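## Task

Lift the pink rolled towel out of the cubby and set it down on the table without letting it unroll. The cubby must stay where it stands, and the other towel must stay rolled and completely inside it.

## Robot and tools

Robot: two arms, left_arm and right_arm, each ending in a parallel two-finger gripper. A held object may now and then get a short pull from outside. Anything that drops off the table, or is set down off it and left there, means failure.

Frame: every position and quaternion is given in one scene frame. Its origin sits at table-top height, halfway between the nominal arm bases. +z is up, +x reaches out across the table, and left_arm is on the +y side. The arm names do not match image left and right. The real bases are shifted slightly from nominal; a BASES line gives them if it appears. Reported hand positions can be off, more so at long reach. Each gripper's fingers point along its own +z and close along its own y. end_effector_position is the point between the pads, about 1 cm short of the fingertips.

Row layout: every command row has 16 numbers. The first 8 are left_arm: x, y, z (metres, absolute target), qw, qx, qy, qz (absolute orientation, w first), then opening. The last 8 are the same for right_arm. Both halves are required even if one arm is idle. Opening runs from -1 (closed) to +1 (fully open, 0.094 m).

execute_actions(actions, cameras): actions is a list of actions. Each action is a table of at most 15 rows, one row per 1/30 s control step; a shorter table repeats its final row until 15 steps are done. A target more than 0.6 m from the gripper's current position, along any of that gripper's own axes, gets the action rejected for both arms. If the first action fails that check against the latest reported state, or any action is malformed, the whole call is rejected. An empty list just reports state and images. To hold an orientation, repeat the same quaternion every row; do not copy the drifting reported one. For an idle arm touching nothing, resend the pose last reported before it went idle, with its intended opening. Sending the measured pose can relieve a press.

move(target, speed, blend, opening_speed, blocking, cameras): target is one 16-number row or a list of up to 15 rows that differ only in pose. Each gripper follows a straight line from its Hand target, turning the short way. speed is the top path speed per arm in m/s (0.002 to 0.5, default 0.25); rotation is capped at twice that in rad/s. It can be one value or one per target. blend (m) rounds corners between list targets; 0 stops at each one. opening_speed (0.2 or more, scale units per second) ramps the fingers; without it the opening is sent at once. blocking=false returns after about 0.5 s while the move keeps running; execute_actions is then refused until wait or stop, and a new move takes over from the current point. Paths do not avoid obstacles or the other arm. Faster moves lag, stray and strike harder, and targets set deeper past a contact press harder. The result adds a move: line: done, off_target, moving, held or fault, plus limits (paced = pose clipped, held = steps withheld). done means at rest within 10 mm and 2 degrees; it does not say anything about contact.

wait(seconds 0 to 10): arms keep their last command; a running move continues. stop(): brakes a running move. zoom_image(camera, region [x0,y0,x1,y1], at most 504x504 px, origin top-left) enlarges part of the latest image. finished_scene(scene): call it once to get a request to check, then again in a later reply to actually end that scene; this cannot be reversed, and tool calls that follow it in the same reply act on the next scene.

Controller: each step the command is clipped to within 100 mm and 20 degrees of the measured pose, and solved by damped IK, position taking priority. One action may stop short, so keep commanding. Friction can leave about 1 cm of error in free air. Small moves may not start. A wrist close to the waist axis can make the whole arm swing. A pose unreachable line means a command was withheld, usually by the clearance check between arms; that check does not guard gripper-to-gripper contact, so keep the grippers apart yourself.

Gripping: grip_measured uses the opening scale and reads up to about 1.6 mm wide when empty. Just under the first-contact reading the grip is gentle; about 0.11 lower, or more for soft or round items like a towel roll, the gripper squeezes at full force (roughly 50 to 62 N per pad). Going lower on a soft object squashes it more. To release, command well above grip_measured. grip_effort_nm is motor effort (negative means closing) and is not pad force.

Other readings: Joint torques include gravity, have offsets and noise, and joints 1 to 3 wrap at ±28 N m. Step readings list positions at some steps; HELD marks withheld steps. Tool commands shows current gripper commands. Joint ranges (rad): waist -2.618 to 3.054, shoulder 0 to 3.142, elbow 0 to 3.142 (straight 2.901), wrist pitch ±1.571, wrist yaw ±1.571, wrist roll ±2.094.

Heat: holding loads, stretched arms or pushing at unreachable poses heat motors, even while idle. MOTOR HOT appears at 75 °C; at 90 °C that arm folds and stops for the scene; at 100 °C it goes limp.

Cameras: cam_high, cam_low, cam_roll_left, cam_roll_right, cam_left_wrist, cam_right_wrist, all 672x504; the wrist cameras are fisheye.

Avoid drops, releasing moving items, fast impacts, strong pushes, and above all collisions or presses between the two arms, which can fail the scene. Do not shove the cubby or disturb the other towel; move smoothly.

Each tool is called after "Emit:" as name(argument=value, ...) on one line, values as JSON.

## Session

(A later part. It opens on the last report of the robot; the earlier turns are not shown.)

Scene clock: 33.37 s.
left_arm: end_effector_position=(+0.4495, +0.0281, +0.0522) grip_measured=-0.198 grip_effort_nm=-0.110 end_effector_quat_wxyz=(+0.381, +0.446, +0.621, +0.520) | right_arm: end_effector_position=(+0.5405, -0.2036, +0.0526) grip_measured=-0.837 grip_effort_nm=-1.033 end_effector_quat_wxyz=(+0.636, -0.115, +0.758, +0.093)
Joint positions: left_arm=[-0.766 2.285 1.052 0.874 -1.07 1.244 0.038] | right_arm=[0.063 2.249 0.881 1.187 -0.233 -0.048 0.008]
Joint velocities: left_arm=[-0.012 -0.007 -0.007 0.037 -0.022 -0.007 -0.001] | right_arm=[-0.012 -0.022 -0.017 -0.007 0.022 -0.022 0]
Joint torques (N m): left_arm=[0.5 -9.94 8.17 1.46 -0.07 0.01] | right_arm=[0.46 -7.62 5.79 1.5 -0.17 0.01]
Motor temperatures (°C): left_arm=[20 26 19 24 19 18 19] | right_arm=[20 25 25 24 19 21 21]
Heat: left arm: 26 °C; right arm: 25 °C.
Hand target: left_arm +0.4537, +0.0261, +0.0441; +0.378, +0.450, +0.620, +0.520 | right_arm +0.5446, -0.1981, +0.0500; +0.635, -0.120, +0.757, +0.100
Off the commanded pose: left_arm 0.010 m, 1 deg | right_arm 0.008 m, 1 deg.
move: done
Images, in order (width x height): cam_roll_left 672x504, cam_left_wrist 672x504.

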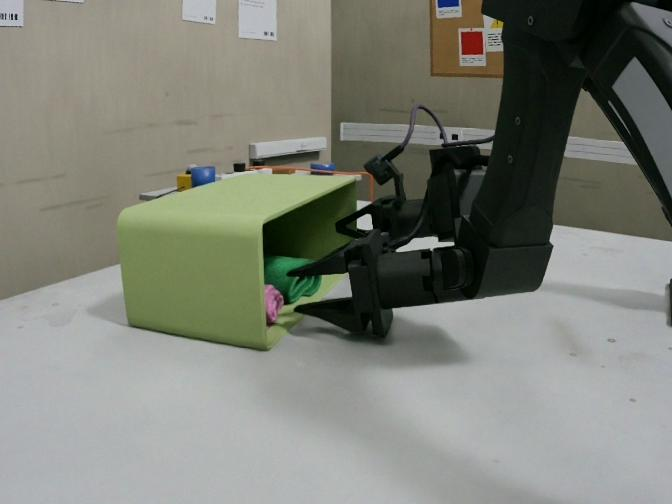

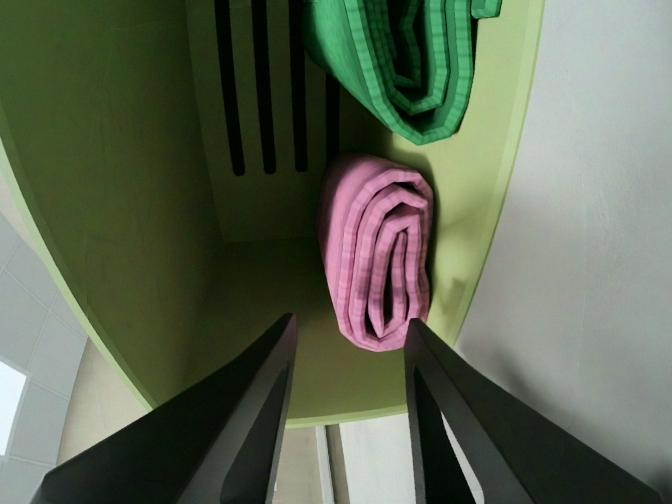

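Emit:
move(target=[0.467,0.034,0.044,0.3779,0.4503,0.6197,0.5200,-0.2,0.545,-0.198,0.050,0.6349,-0.1198,0.7566,0.1005,-0.9], speed=0.04, cameras=["cam_left_wrist","cam_roll_left"])

Emit:
zoom_image(camera="cam_left_wrist", region=[280, 210, 480, 410])

Emit:
zoom_image(camera="cam_roll_left", region=[230, 230, 430, 370])

Scene clock: 35.53 s.
left_arm: end_effector_position=(+0.4624, +0.0361, +0.0526) grip_measured=-0.198 grip_effort_nm=-0.115 end_effector_quat_wxyz=(+0.381, +0.446, +0.621, +0.520) | right_arm: end_effector_position=(+0.5405, -0.2036, +0.0526) grip_measured=-0.837 grip_effort_nm=-1.038 end_effector_quat_wxyz=(+0.636, -0.115, +0.758, +0.093)
Joint positions: left_arm=[-0.73 2.296 1.069 0.89 -1.036 1.269 0.038] | right_arm=[0.063 2.249 0.881 1.187 -0.233 -0.048 0.008]
Joint velocities: left_arm=[0.017 -0.002 0.002 0.007 -0.022 0.007 0] | right_arm=[-0.002 -0.032 -0.022 0.022 -0.037 -0.037 0]
Joint torques (N m): left_arm=[0.55 -10.04 8.25 1.48 -0.1 0.01] | right_arm=[0.47 -7.6 5.81 1.5 -0.17 0.01]
Motor temperatures (°C): left_arm=[20 26 19 24 19 18 19] | right_arm=[20 25 25 24 19 21 22]
Heat: left arm: 26 °C; right arm: 25 °C.
Hand target: left_arm +0.4666, +0.0341, +0.0442; +0.378, +0.450, +0.620, +0.520 | right_arm +0.5446, -0.1981, +0.0500; +0.635, -0.120, +0.757, +0.100
Off the commanded pose: left_arm 0.010 m, 1 deg | right_arm 0.008 m, 1 deg.
move: done
Images, in order (width x height): cam_roll_left 672x504, cam_left_wrist 672x504.

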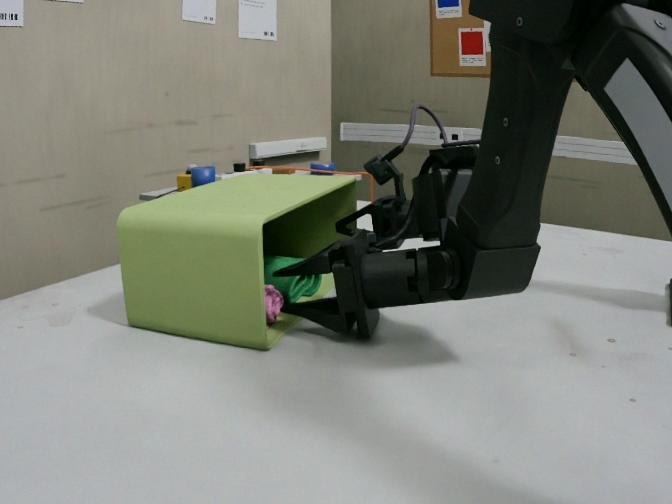

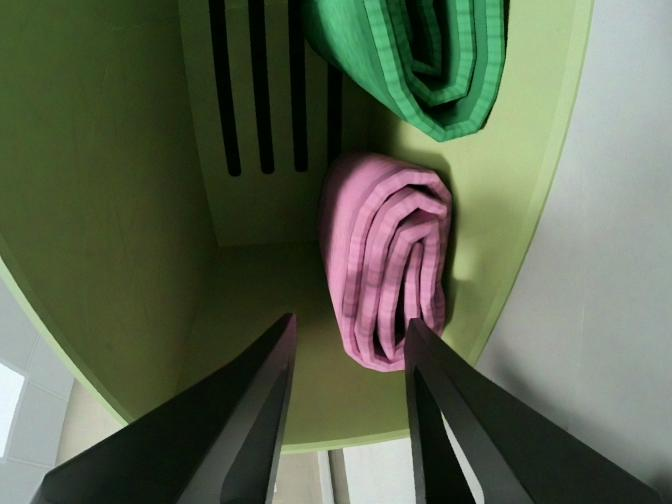

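Scaled by 2.520 from the camera's 672x504 image, which has a finer 960x720 frame.

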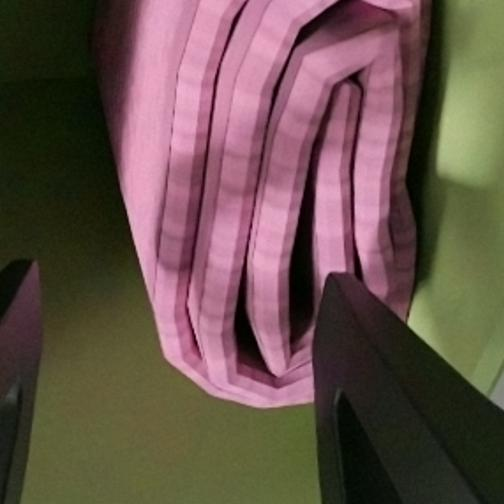

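Scaled by 2.520 from the camera's 672x504 image, which has a finer 960x720 frame.

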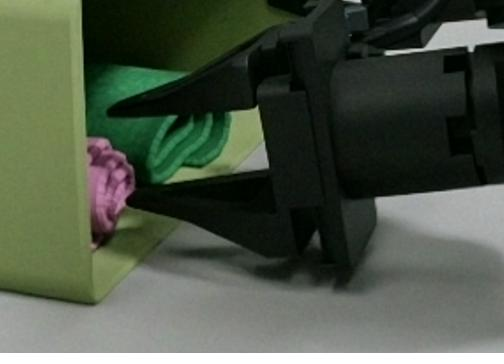

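Emit:
move(target=[0.484,0.042,0.046,0.3779,0.4503,0.6197,0.5200,-0.2,0.545,-0.198,0.050,0.6349,-0.1198,0.7566,0.1005,-0.9], speed=0.04, cameras=["cam_left_wrist","cam_roll_left"])

Emit:
zoom_image(camera="cam_left_wrist", region=[280, 210, 480, 410])

Emit:
zoom_image(camera="cam_roll_left", region=[230, 230, 430, 370])

Scene clock: 37.13 s.
left_arm: end_effector_position=(+0.4793, +0.0439, +0.0549) grip_measured=-0.198 grip_effort_nm=-0.115 end_effector_quat_wxyz=(+0.381, +0.445, +0.621, +0.521) | right_arm: end_effector_position=(+0.5405, -0.2036, +0.0526) grip_measured=-0.837 grip_effort_nm=-1.028 end_effector_quat_wxyz=(+0.636, -0.115, +0.758, +0.093)
Joint positions: left_arm=[-0.688 2.309 1.103 0.892 -0.997 1.295 0.038] | right_arm=[0.063 2.249 0.881 1.187 -0.233 -0.048 0.008]
Joint velocities: left_arm=[0.012 -0.012 -0.002 -0.051 -0.037 0.022 0] | right_arm=[-0.002 -0.007 0.002 0.022 -0.066 0.007 -0.001]
Joint torques (N m): left_arm=[0.54 -10.28 8.44 1.51 -0.12 0.05] | right_arm=[0.46 -7.62 5.81 1.49 -0.17 0.01]
Motor temperatures (°C): left_arm=[20 26 19 24 19 18 19] | right_arm=[20 25 25 24 19 21 22]
Heat: left arm: 26 °C; right arm: 25 °C.
Hand target: left_arm +0.4835, +0.0419, +0.0462; +0.378, +0.450, +0.620, +0.520 | right_arm +0.5446, -0.1981, +0.0500; +0.635, -0.120, +0.757, +0.100
Off the commanded pose: left_arm 0.010 m, 1 deg | right_arm 0.008 m, 1 deg.
move: done
Images, in order (width x height): cam_roll_left 672x504, cam_left_wrist 672x504.

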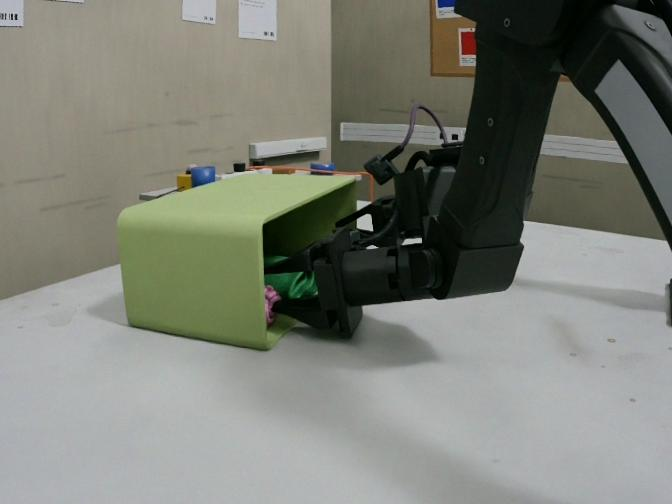

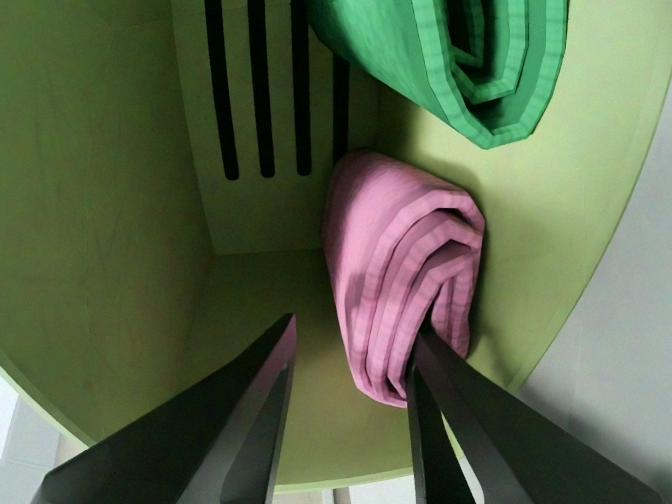

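Scaled by 2.520 from the camera's 672x504 image, which has a finer 960x720 frame.

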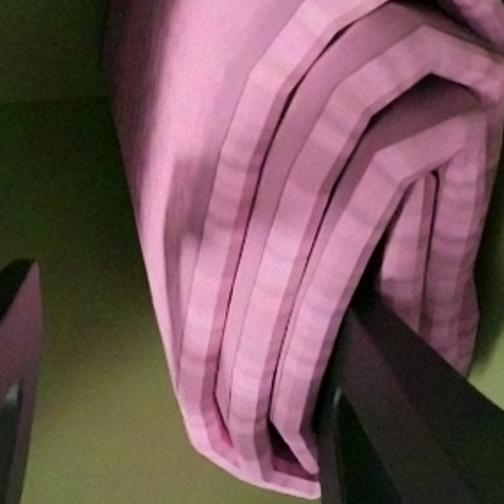

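Scaled by 2.520 from the camera's 672x504 image, which has a finer 960x720 frame.

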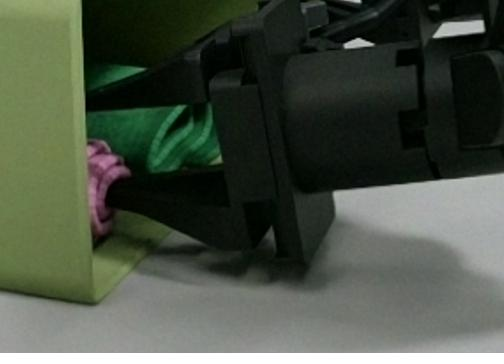

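Emit:
move(target=[0.507,0.050,0.047,0.3779,0.4503,0.6197,0.5200,-0.2,0.545,-0.198,0.050,0.6349,-0.1198,0.7566,0.1005,-0.9], speed=0.04, cameras=["cam_left_wrist","cam_roll_left"])

Emit:
zoom_image(camera="cam_left_wrist", region=[280, 210, 480, 410])

Emit:
zoom_image(camera="cam_roll_left", region=[230, 230, 430, 370])

Scene clock: 38.67 s.
left_arm: end_effector_position=(+0.5024, +0.0510, +0.0584) grip_measured=-0.198 grip_effort_nm=-0.115 end_effector_quat_wxyz=(+0.386, +0.442, +0.621, +0.520) | right_arm: end_effector_position=(+0.5405, -0.2036, +0.0526) grip_measured=-0.837 grip_effort_nm=-1.033 end_effector_quat_wxyz=(+0.636, -0.115, +0.758, +0.093)
Joint positions: left_arm=[-0.639 2.337 1.165 0.892 -0.95 1.322 0.038] | right_arm=[0.063 2.249 0.881 1.187 -0.233 -0.048 0.008]
Joint velocities: left_arm=[0.012 0.002 -0.002 -0.022 -0.037 0.022 0] | right_arm=[-0.012 -0.012 -0.012 -0.066 -0.081 -0.037 -0.001]
Joint torques (N m): left_arm=[0.76 -10.65 8.73 1.4 -0.06 0.11] | right_arm=[0.46 -7.62 5.81 1.5 -0.17 0.01]
Motor temperatures (°C): left_arm=[20 26 19 24 19 18 19] | right_arm=[20 26 25 24 19 21 22]
Heat: left arm: 26 °C; right arm: 26 °C.
Hand target: left_arm +0.5065, +0.0500, +0.0471; +0.378, +0.450, +0.619, +0.520 | right_arm +0.5446, -0.1981, +0.0500; +0.635, -0.120, +0.757, +0.100
Off the commanded pose: left_arm 0.012 m, 1 deg | right_arm 0.008 m, 1 deg.
move: off_target (left_arm)
Images, in order (width x height): cam_roll_left 672x504, cam_left_wrist 672x504.

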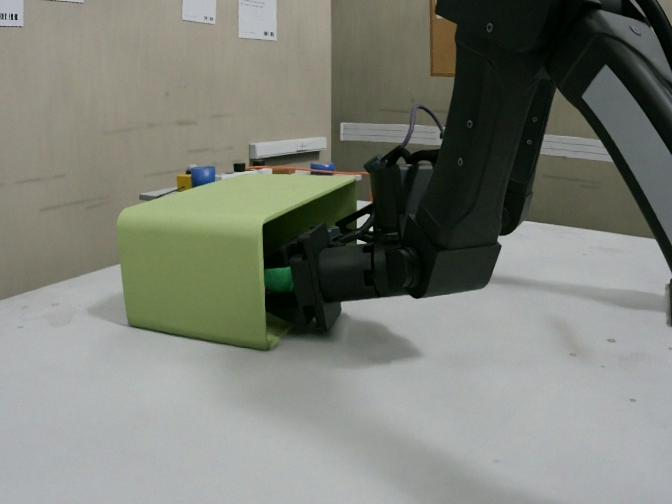

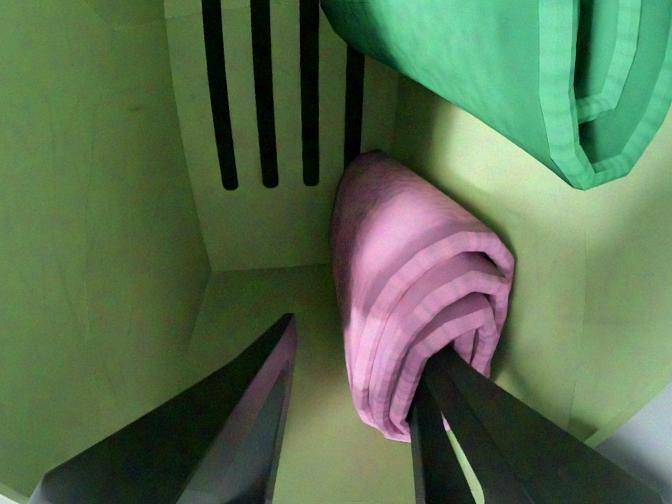

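Scaled by 2.520 from the camera's 672x504 image, which has a finer 960x720 frame.

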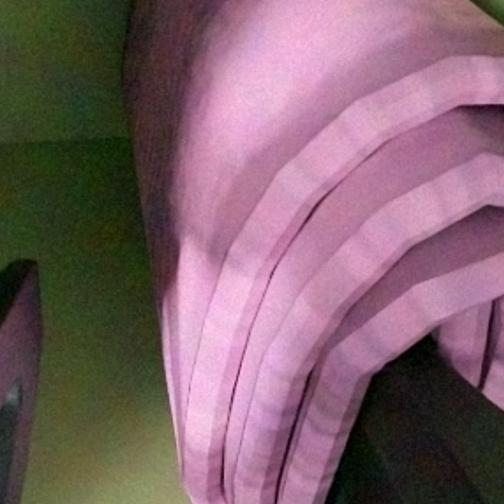

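Scaled by 2.520 from the camera's 672x504 image, which has a finer 960x720 frame.

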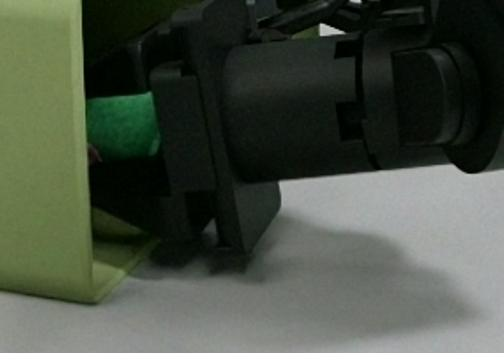

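Emit:
move(target=[0.507,0.050,0.045,0.3779,0.4503,0.6197,0.5200,-0.92,0.545,-0.198,0.050,0.6349,-0.1198,0.7566,0.1005,-0.9], speed=0.03, opening_speed=0.5, cameras=["cam_left_wrist","cam_roll_left","cam_high"])

Emit:
zoom_image(camera="cam_high", region=[310, 60, 490, 200])

Scene clock: 41.23 s.
left_arm: end_effector_position=(+0.5020, +0.0511, +0.0545) grip_measured=-0.806 grip_effort_nm=-0.989 end_effector_quat_wxyz=(+0.383, +0.445, +0.620, +0.520) | right_arm: end_effector_position=(+0.5405, -0.2036, +0.0526) grip_measured=-0.837 grip_effort_nm=-1.033 end_effector_quat_wxyz=(+0.636, -0.115, +0.758, +0.093)
Joint positions: left_arm=[-0.639 2.344 1.165 0.892 -0.949 1.322 0.009] | right_arm=[0.063 2.249 0.881 1.187 -0.233 -0.048 0.008]
Joint velocities: left_arm=[0.012 0.002 -0.007 -0.022 0.022 0.007 -0.001] | right_arm=[-0.017 -0.012 0.002 -0.037 -0.022 0.037 0]
Joint torques (N m): left_arm=[0.57 -10.8 8.77 1.45 -0.11 0.06] | right_arm=[0.47 -7.62 5.78 1.5 -0.18 0.01]
Motor temperatures (°C): left_arm=[20 26 20 24 19 18 19] | right_arm=[20 26 25 25 19 21 22]
Heat: left arm: 26 °C; right arm: 26 °C.
Hand target: left_arm +0.5065, +0.0502, +0.0449; +0.378, +0.450, +0.620, +0.520 | right_arm +0.5446, -0.1981, +0.0500; +0.635, -0.120, +0.757, +0.100
Off the commanded pose: left_arm 0.011 m, 1 deg | right_arm 0.008 m, 1 deg.
move: off_target (left_arm)
Images, in order (width x height): cam_high 672x504, cam_roll_left 672x504, cam_left_wrist 672x504.

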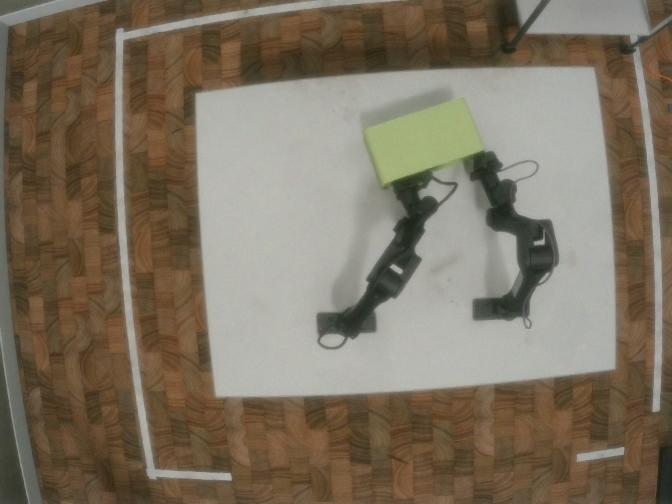

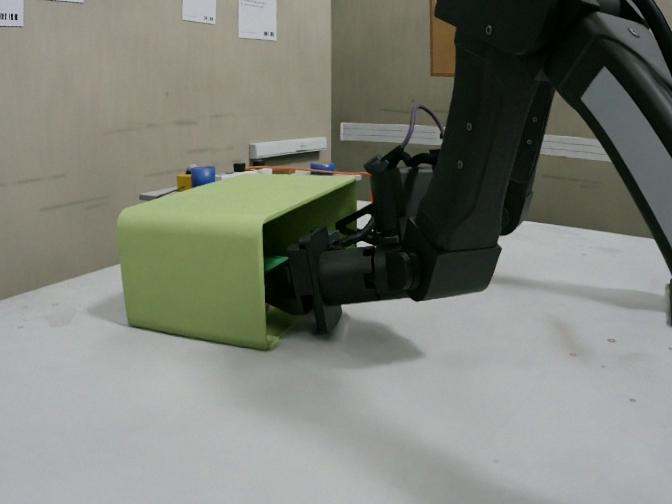

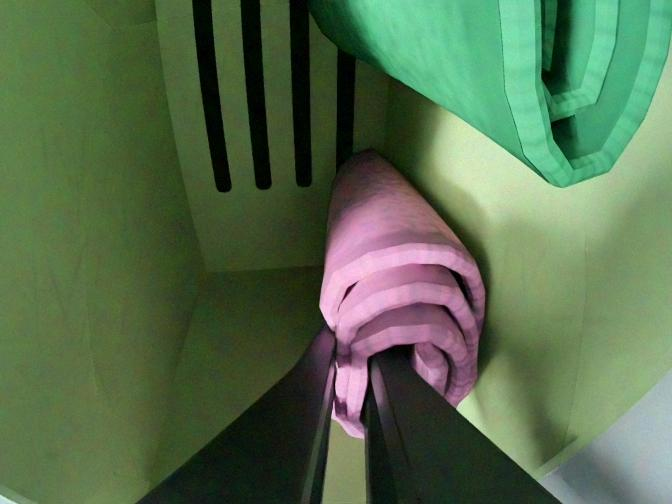

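Scaled by 2.800 from the camera's 672x504 image, which has a finer 960x720 frame.

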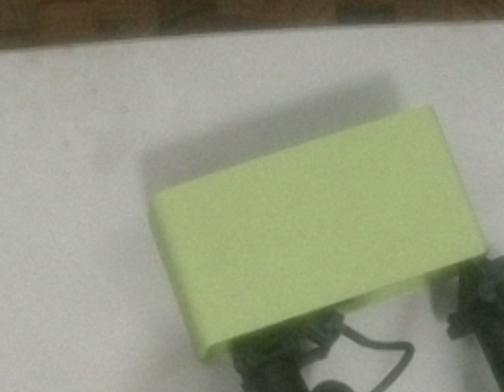

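Emit:
move(target=[[0.450,0.031,0.048,0.3779,0.4503,0.6197,0.5200,-0.95,0.545,-0.198,0.050,0.6349,-0.1198,0.7566,0.1005,-0.9]], speed=0.03, cameras=["cam_high","cam_roll_right","cam_left_wrist"])

Scene clock: 45.20 s.
left_arm: end_effector_position=(+0.4560, +0.0293, +0.0452) grip_measured=-0.810 grip_effort_nm=-1.033 end_effector_quat_wxyz=(+0.382, +0.449, +0.618, +0.519) | right_arm: end_effector_position=(+0.5405, -0.2036, +0.0526) grip_measured=-0.837 grip_effort_nm=-1.028 end_effector_quat_wxyz=(+0.636, -0.115, +0.758, +0.093)
Joint positions: left_arm=[-0.751 2.316 1.064 0.908 -1.048 1.264 0.009] | right_arm=[0.063 2.249 0.881 1.187 -0.233 -0.048 0.008]
Joint velocities: left_arm=[-0.017 0.022 -0.007 -0.007 0.051 -0.037 0] | right_arm=[-0.007 0.007 0.027 0.022 0.007 0.007 0]
Joint torques (N m): left_arm=[-0.75 -15.24 4 1.16 -0.36 -0.09] | right_arm=[0.46 -7.6 5.79 1.5 -0.17 0.01]
Motor temperatures (°C): left_arm=[20 27 19 24 19 18 19] | right_arm=[20 26 25 25 19 21 22]
Heat: left arm: 27 °C; right arm: 26 °C.
Hand target: left_arm +0.4501, +0.0313, +0.0479; +0.378, +0.450, +0.620, +0.520 | right_arm +0.5446, -0.1981, +0.0500; +0.635, -0.120, +0.757, +0.100
Off the commanded pose: left_arm 0.007 m, 1 deg | right_arm 0.008 m, 1 deg.
move: done
Images, in order (width x height): cam_high 672x504, cam_roll_right 672x504, cam_left_wrist 672x504.

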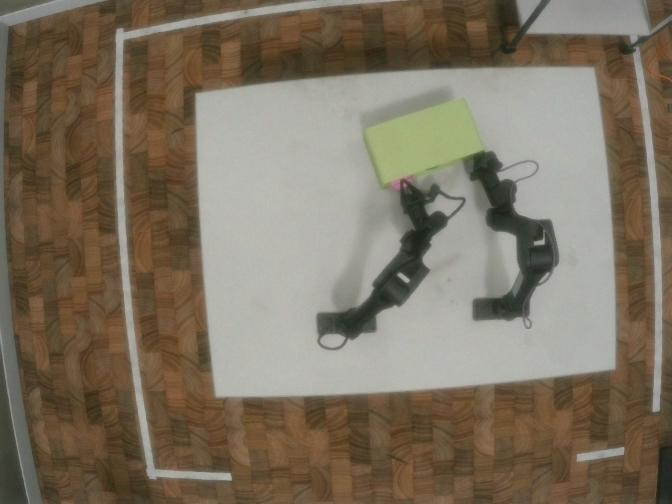

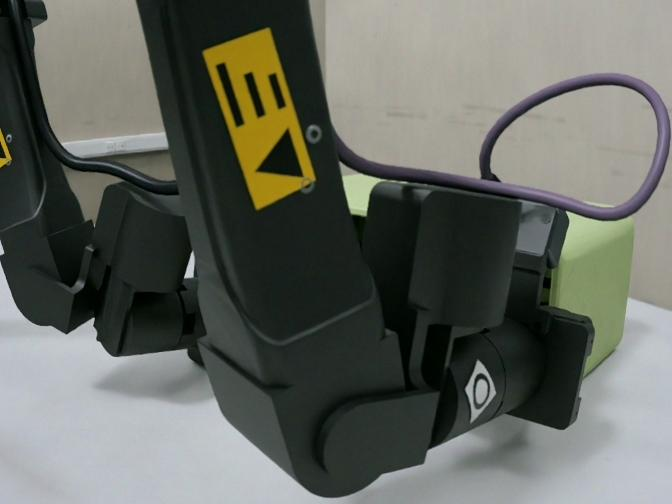

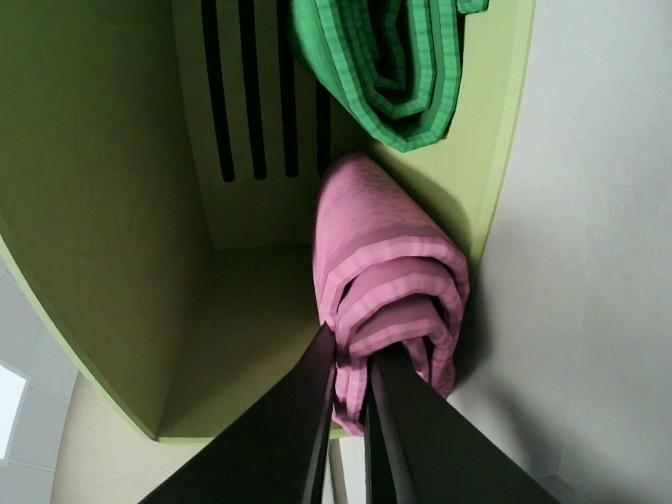

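Emit:
move(target=[[0.385,0.008,0.048,0.3779,0.4503,0.6197,0.5200,-0.95,0.545,-0.198,0.050,0.6349,-0.1198,0.7566,0.1005,-0.9]], speed=0.04, cameras=["cam_high","cam_roll_left","cam_left_wrist"])

Scene clock: 48.00 s.
left_arm: end_effector_position=(+0.3900, +0.0043, +0.0431) grip_measured=-0.810 grip_effort_nm=-1.043 end_effector_quat_wxyz=(+0.382, +0.452, +0.619, +0.516) | right_arm: end_effector_position=(+0.5405, -0.2036, +0.0526) grip_measured=-0.837 grip_effort_nm=-1.028 end_effector_quat_wxyz=(+0.636, -0.115, +0.758, +0.093)
Joint positions: left_arm=[-0.921 2.24 0.962 0.774 -1.196 1.09 0.009] | right_arm=[0.063 2.249 0.881 1.187 -0.233 -0.048 0.008]
Joint velocities: left_arm=[-0.027 0.007 0.012 -0.037 -0.022 -0.051 0] | right_arm=[0.007 -0.002 0.012 -0.022 0.037 -0.081 0]
Joint torques (N m): left_arm=[-0.51 -14.37 3.97 0.95 -0.5 -0.1] | right_arm=[0.46 -7.62 5.81 1.5 -0.17 0.01]
Motor temperatures (°C): left_arm=[20 27 19 24 19 18 19] | right_arm=[20 26 25 25 19 21 22]
Heat: left arm: 27 °C; right arm: 26 °C.
Hand target: left_arm +0.3852, +0.0086, +0.0472; +0.377, +0.450, +0.620, +0.519 | right_arm +0.5446, -0.1981, +0.0500; +0.635, -0.120, +0.757, +0.100
Off the commanded pose: left_arm 0.008 m, 1 deg | right_arm 0.008 m, 1 deg.
move: done
Images, in order (width x height): cam_high 672x504, cam_roll_left 672x504, cam_left_wrist 672x504.

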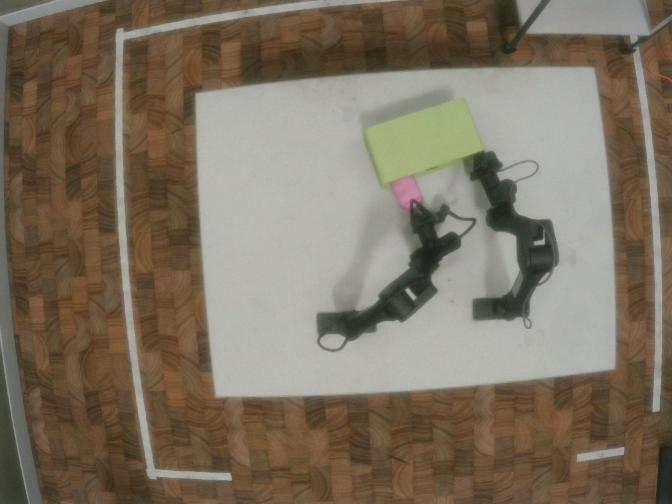

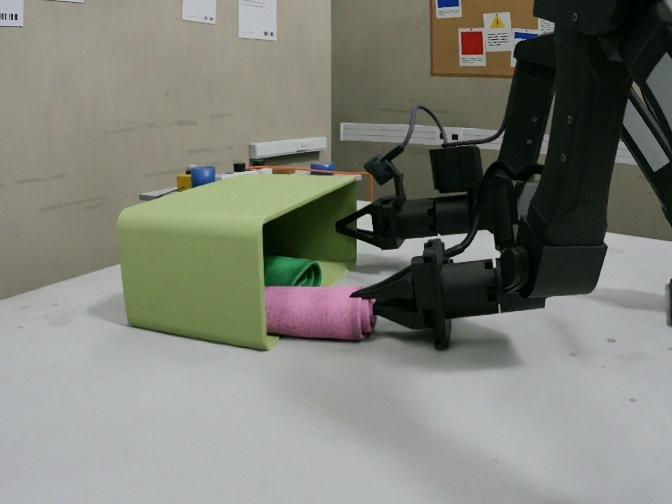

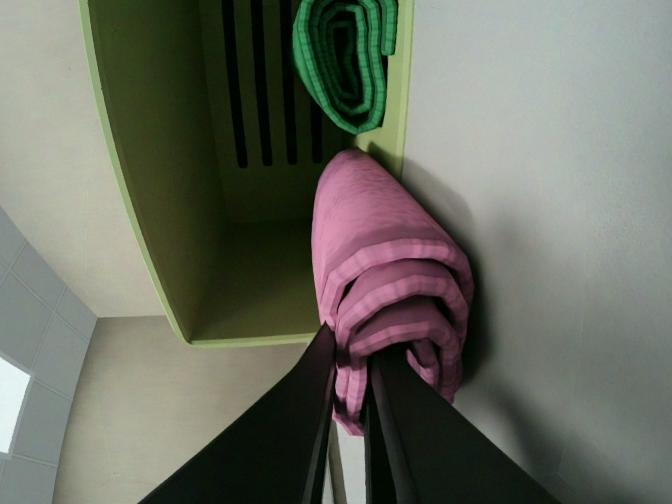

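Emit:
move(target=[[0.325,-0.009,0.050,0.3779,0.4503,0.6197,0.5200,-0.95,0.545,-0.198,0.050,0.6349,-0.1198,0.7566,0.1005,-0.9]], speed=0.04, cameras=["cam_high","cam_roll_left","cam_left_wrist"])

Scene clock: 51.13 s.
left_arm: end_effector_position=(+0.3260, -0.0075, +0.0404) grip_measured=-0.810 grip_effort_nm=-1.033 end_effector_quat_wxyz=(+0.375, +0.455, +0.622, +0.515) | right_arm: end_effector_position=(+0.5405, -0.2036, +0.0526) grip_measured=-0.837 grip_effort_nm=-1.028 end_effector_quat_wxyz=(+0.636, -0.115, +0.758, +0.093)
Joint positions: left_arm=[-1.089 2.16 0.936 0.341 -1.325 0.705 0.009] | right_arm=[0.063 2.249 0.881 1.187 -0.233 -0.048 0.008]
Joint velocities: left_arm=[0.012 0.012 -0.002 0.066 -0.037 -0.022 0] | right_arm=[-0.017 -0.012 -0.022 -0.037 -0.066 -0.051 0]
Joint torques (N m): left_arm=[-0.5 -12.98 6.37 0.47 -0.69 -0.15] | right_arm=[0.47 -7.62 5.79 1.49 -0.18 0.01]
Motor temperatures (°C): left_arm=[20 28 19 24 19 18 19] | right_arm=[20 26 25 25 19 21 22]
Heat: left arm: 28 °C; right arm: 26 °C.
Hand target: left_arm +0.3248, -0.0082, +0.0488; +0.377, +0.451, +0.621, +0.519 | right_arm +0.5446, -0.1981, +0.0500; +0.635, -0.120, +0.757, +0.100
Off the commanded pose: left_arm 0.010 m, 1 deg | right_arm 0.008 m, 1 deg.
move: done
Images, in order (width x height): cam_high 672x504, cam_roll_left 672x504, cam_left_wrist 672x504.

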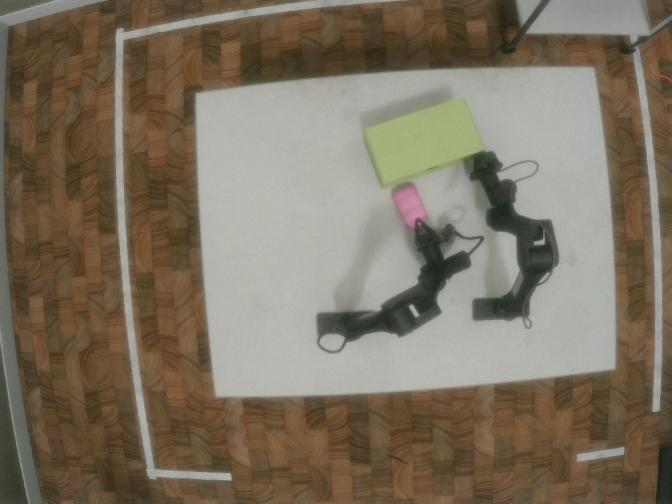

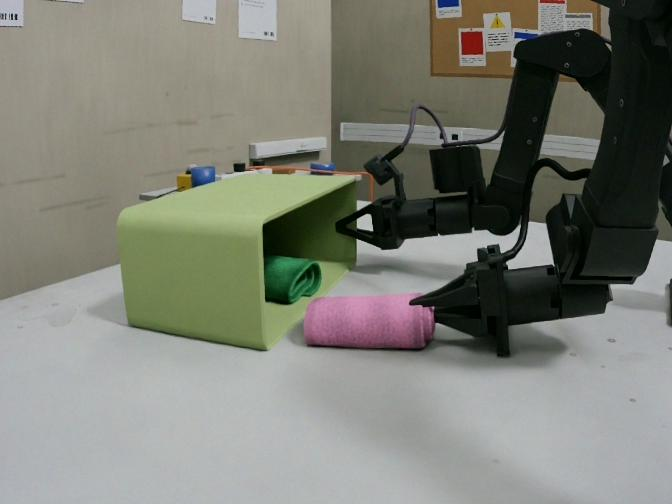

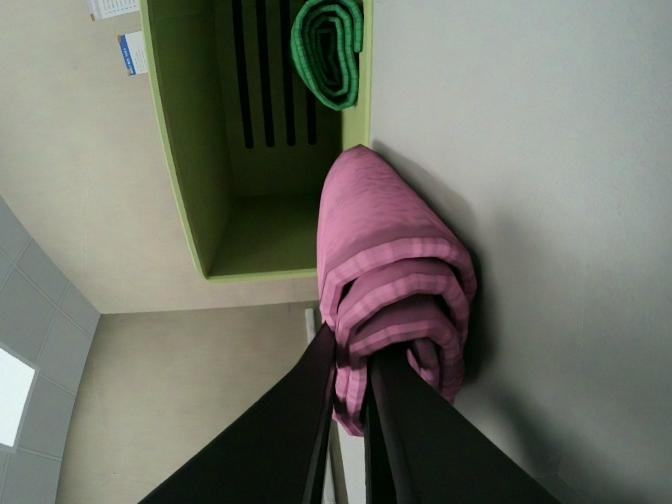

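Emit:
move(target=[[0.285,-0.008,0.048,0.4132,0.4924,0.5868,0.4924,-0.95,0.545,-0.198,0.050,0.6349,-0.1198,0.7566,0.1005,-0.9]], speed=0.05, cameras=["cam_high","cam_roll_left","cam_left_wrist"])

Scene clock: 53.97 s.
left_arm: end_effector_position=(+0.2876, -0.0087, +0.0437) grip_measured=-0.810 grip_effort_nm=-1.038 end_effector_quat_wxyz=(+0.408, +0.493, +0.587, +0.496) | right_arm: end_effector_position=(+0.5405, -0.2036, +0.0526) grip_measured=-0.837 grip_effort_nm=-1.028 end_effector_quat_wxyz=(+0.636, -0.115, +0.758, +0.093)
Joint positions: left_arm=[-1.186 2.085 0.744 0.576 -1.316 0.832 0.009] | right_arm=[0.063 2.249 0.881 1.187 -0.233 -0.048 0.008]
Joint velocities: left_arm=[-0.017 0.012 0.002 0.051 0.022 0.022 -0.001] | right_arm=[0.002 -0.012 -0.002 -0.037 -0.022 -0.007 0]
Joint torques (N m): left_arm=[-0.59 -12.04 3.41 1.1 -0.45 0.07] | right_arm=[0.49 -7.62 5.79 1.5 -0.17 0.01]
Motor temperatures (°C): left_arm=[20 28 19 24 19 18 20] | right_arm=[20 26 25 25 19 21 22]
Heat: left arm: 28 °C; right arm: 26 °C.
Hand target: left_arm +0.2849, -0.0079, +0.0483; +0.413, +0.493, +0.586, +0.493 | right_arm +0.5446, -0.1981, +0.0500; +0.635, -0.120, +0.757, +0.100
Off the commanded pose: left_arm 0.005 m, 1 deg | right_arm 0.008 m, 1 deg.
move: done
Images, in order (width x height): cam_high 672x504, cam_roll_left 672x504, cam_left_wrist 672x504.

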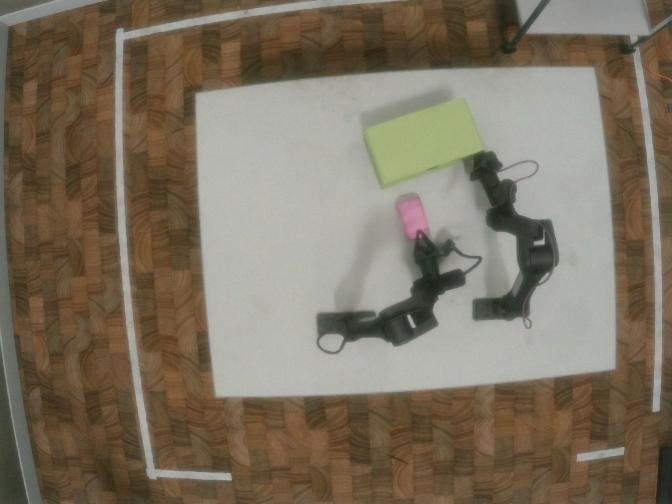

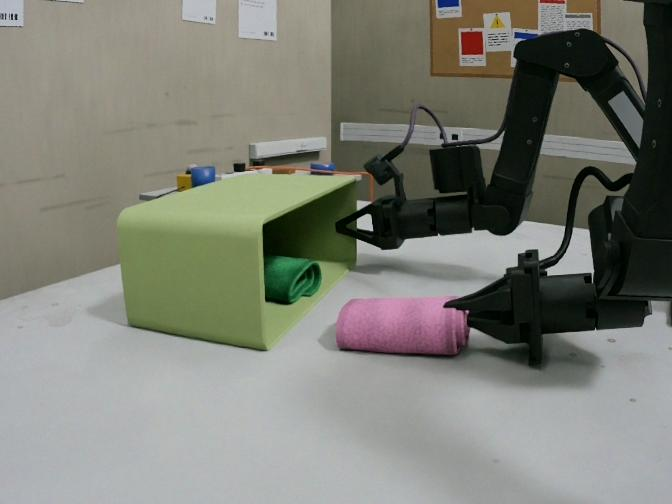

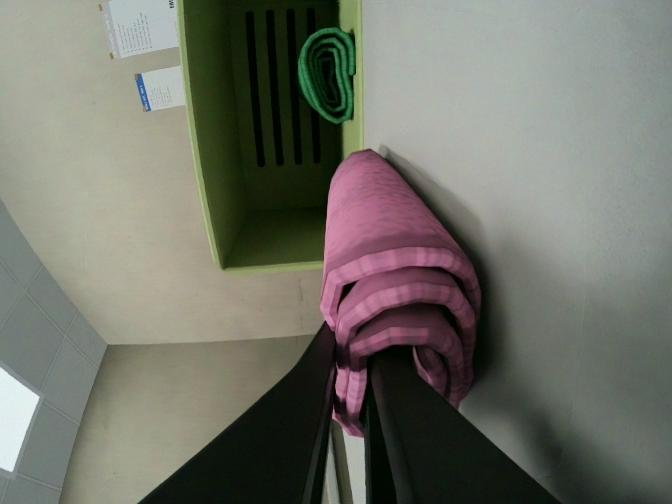

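Emit:
move(target=[[0.285,-0.008,0.046,0.4132,0.4924,0.5868,0.4924,-0.55,0.545,-0.198,0.050,0.6349,-0.1198,0.7566,0.1005,-0.3]], opening_speed=0.6, cameras=["cam_roll_left","cam_left_wrist","cam_right_wrist"])

Scene clock: 56.40 s.
left_arm: end_effector_position=(+0.2879, -0.0094, +0.0444) grip_measured=-0.552 grip_effort_nm=0.100 end_effector_quat_wxyz=(+0.411, +0.490, +0.588, +0.494) | right_arm: end_effector_position=(+0.5402, -0.2026, +0.0526) grip_measured=-0.303 grip_effort_nm=0.129 end_effector_quat_wxyz=(+0.635, -0.117, +0.758, +0.095)
Joint positions: left_arm=[-1.186 2.085 0.744 0.585 -1.315 0.833 0.021] | right_arm=[0.063 2.249 0.881 1.186 -0.239 -0.048 0.033]
Joint velocities: left_arm=[0.012 0.002 0.002 0.007 0.007 0.022 0] | right_arm=[-0.012 0.007 -0.012 0.051 -0.022 -0.007 0]
Joint torques (N m): left_arm=[-0.57 -11.15 3.49 1.08 -0.45 0.04] | right_arm=[0.47 -7.58 5.81 1.5 -0.12 0.01]
Motor temperatures (°C): left_arm=[20 28 19 24 19 18 20] | right_arm=[20 26 25 25 19 21 22]
Heat: left arm: 28 °C; right arm: 26 °C.
Hand target: left_arm +0.2851, -0.0080, +0.0460; +0.413, +0.492, +0.587, +0.492 | right_arm +0.5446, -0.1981, +0.0499; +0.635, -0.120, +0.757, +0.100
Off the commanded pose: left_arm 0.004 m, 0 deg | right_arm 0.007 m, 1 deg.
move: done
Images, in order (width x height): cam_roll_left 672x504, cam_left_wrist 672x504, cam_right_wrist 672x504.

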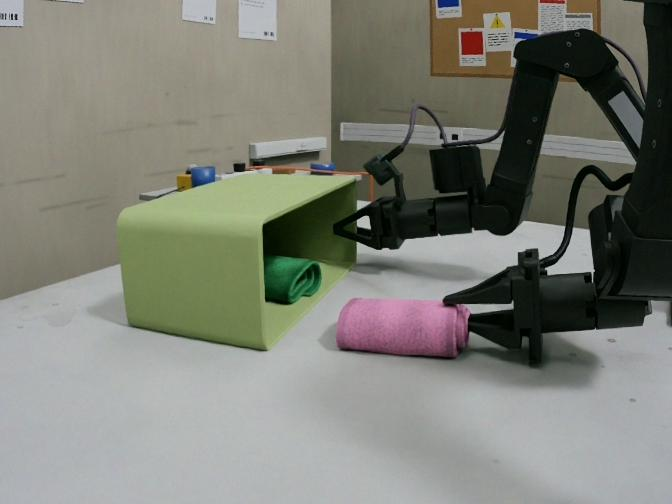

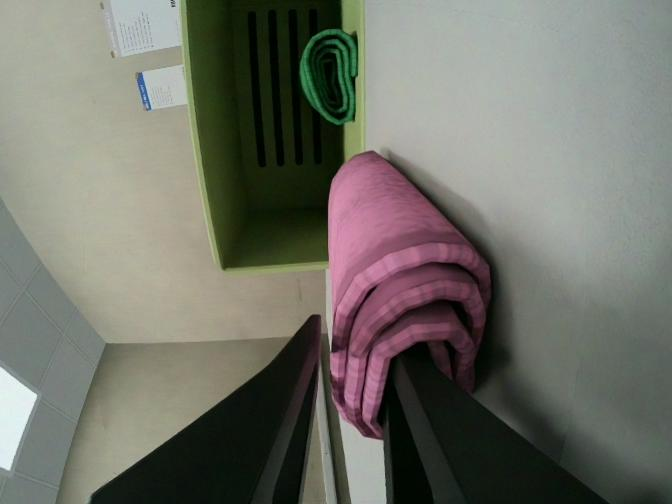

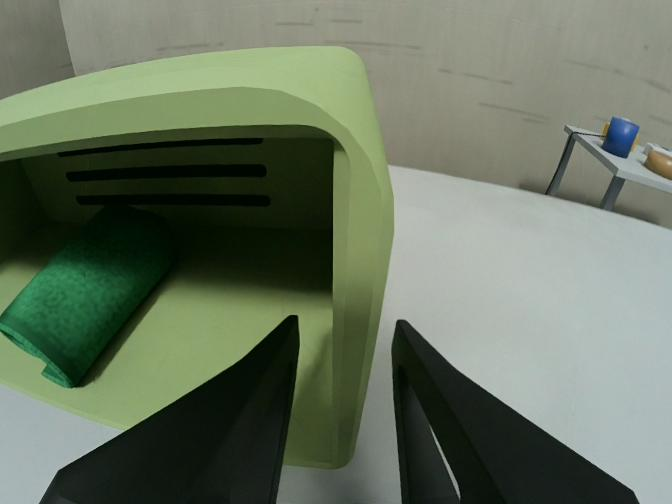

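Emit:
zoom_image(camera="cam_right_wrist", region=[0, 200, 350, 480])

Emit:
zoom_image(camera="cam_roll_left", region=[200, 220, 400, 370])

Scaled by 1.440 from the camera's 672x504 image, which has a finer 960x720 frame.

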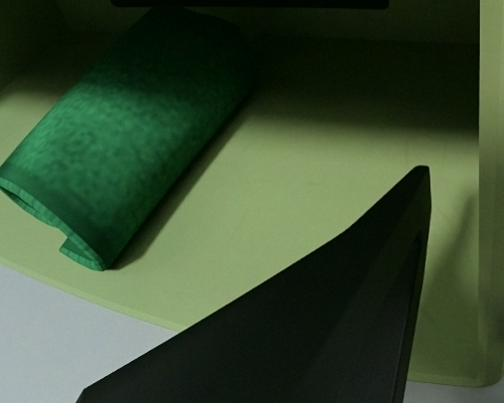

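Scaled by 2.520 from the camera's 672x504 image, which has a finer 960x720 frame.

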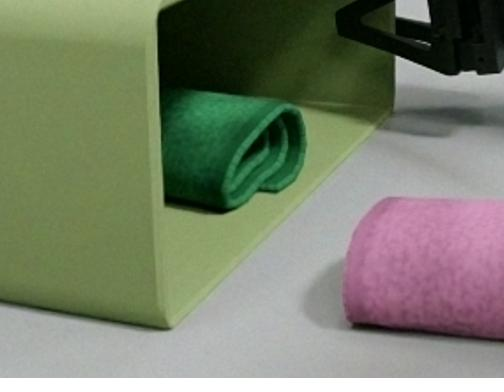

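Emit:
move(target=[[0.232,-0.017,0.056,0.4132,0.4924,0.5868,0.4924,-0.55,0.46,-0.225,0.060,0.6349,-0.1198,0.7566,0.1005,-0.3]], speed=0.09, cameras=["cam_roll_left","cam_left_wrist","cam_high"])

Scene clock: 60.27 s.
left_arm: end_effector_position=(+0.2320, -0.0111, +0.0550) grip_measured=-0.552 grip_effort_nm=0.095 end_effector_quat_wxyz=(+0.407, +0.494, +0.593, +0.488) | right_arm: end_effector_position=(+0.4592, -0.2234, +0.0423) grip_measured=-0.303 grip_effort_nm=0.134 end_effector_quat_wxyz=(+0.615, -0.114, +0.773, +0.105)
Joint positions: left_arm=[-1.36 2.029 0.897 -0.357 -1.377 0.083 0.021] | right_arm=[0 2.121 0.539 1.348 -0.313 -0.051 0.033]
Joint velocities: left_arm=[0.002 -0.007 0.007 -0.037 -0.051 0.022 -0.001] | right_arm=[0.007 -0.002 0.012 -0.037 -0.051 -0.007 0]
Joint torques (N m): left_arm=[-0.47 -7.76 7.27 -0.06 -0.8 -0.13] | right_arm=[-0.43 -10.63 1.94 1.71 -0.13 -0.07]
Motor temperatures (°C): left_arm=[20 28 19 24 19 18 19] | right_arm=[20 27 25 26 19 21 22]
Heat: left arm: 28 °C; right arm: 27 °C.
Hand target: left_arm +0.2317, -0.0152, +0.0546; +0.410, +0.492, +0.589, +0.492 | right_arm +0.4601, -0.2246, +0.0614; +0.635, -0.119, +0.756, +0.101
Off the commanded pose: left_arm 0.006 m, 1 deg | right_arm 0.018 m, 3 deg.
move: off_target (right_arm)
Images, in order (width x height): cam_high 672x504, cam_roll_left 672x504, cam_left_wrist 672x504.

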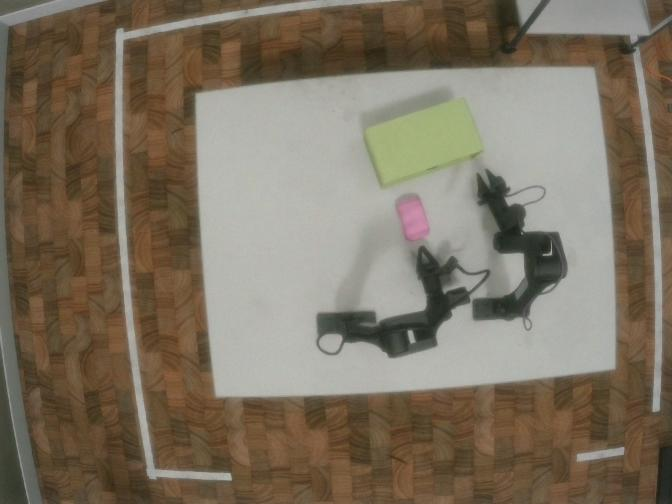

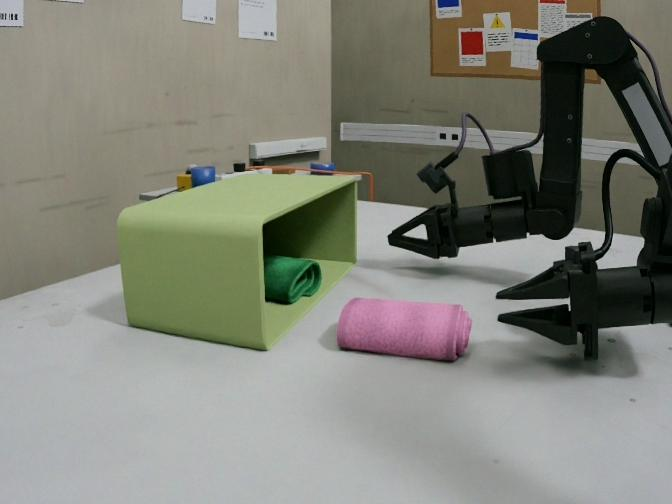

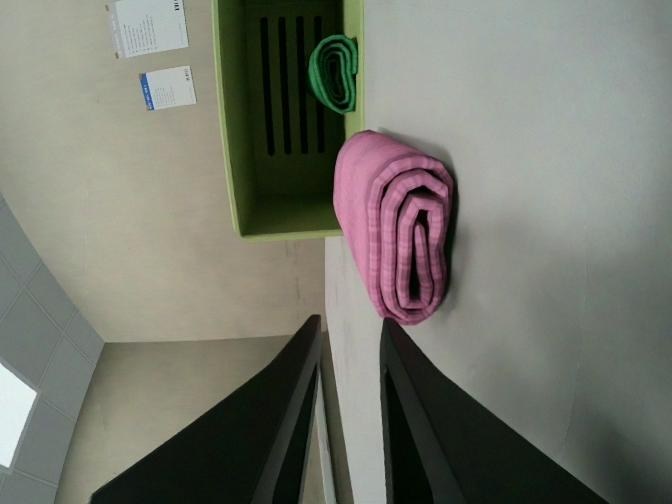

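Clean. Check the cubby pose.

Emit:
zoom_image(camera="cam_high", region=[310, 60, 490, 200])

Emit:
finished_scene(scene=2)

Scaled by 2.800 from the camera's 672x504 image, which has a finer 960x720 frame.

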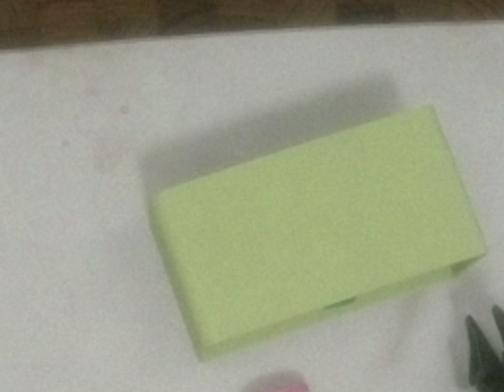

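This call ended nothing. Check each condition of the task against the scene as it is now, look again where you are not sure, and mend what is not met. Then call finished_scene again.

Emit:
zoom_image(camera="cam_high", region=[400, 140, 460, 185])

Emit:
zoom_image(camera="cam_left_wrist", region=[290, 20, 390, 140])

Scaled by 8.400 from the camera's 672x504 image, which has a finer 960x720 frame.

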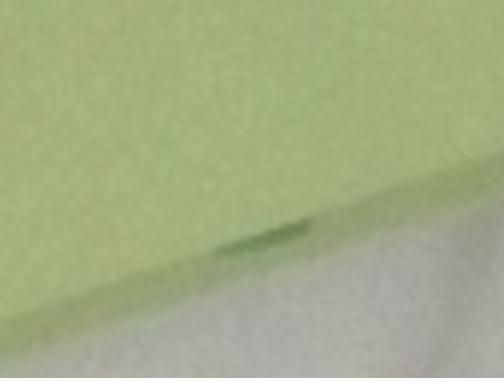

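Scaled by 4.200 from the camera's 672x504 image, which has a finer 960x720 frame.

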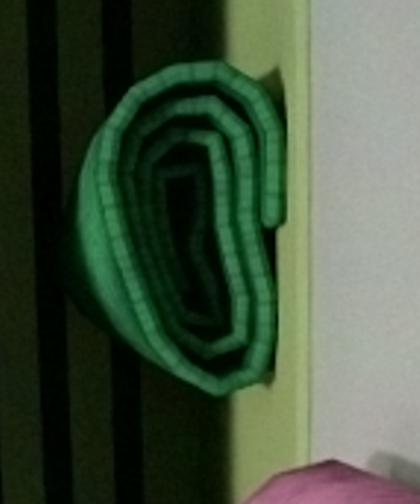

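Emit:
finished_scene(scene=2)

The scene is finished: the task was done.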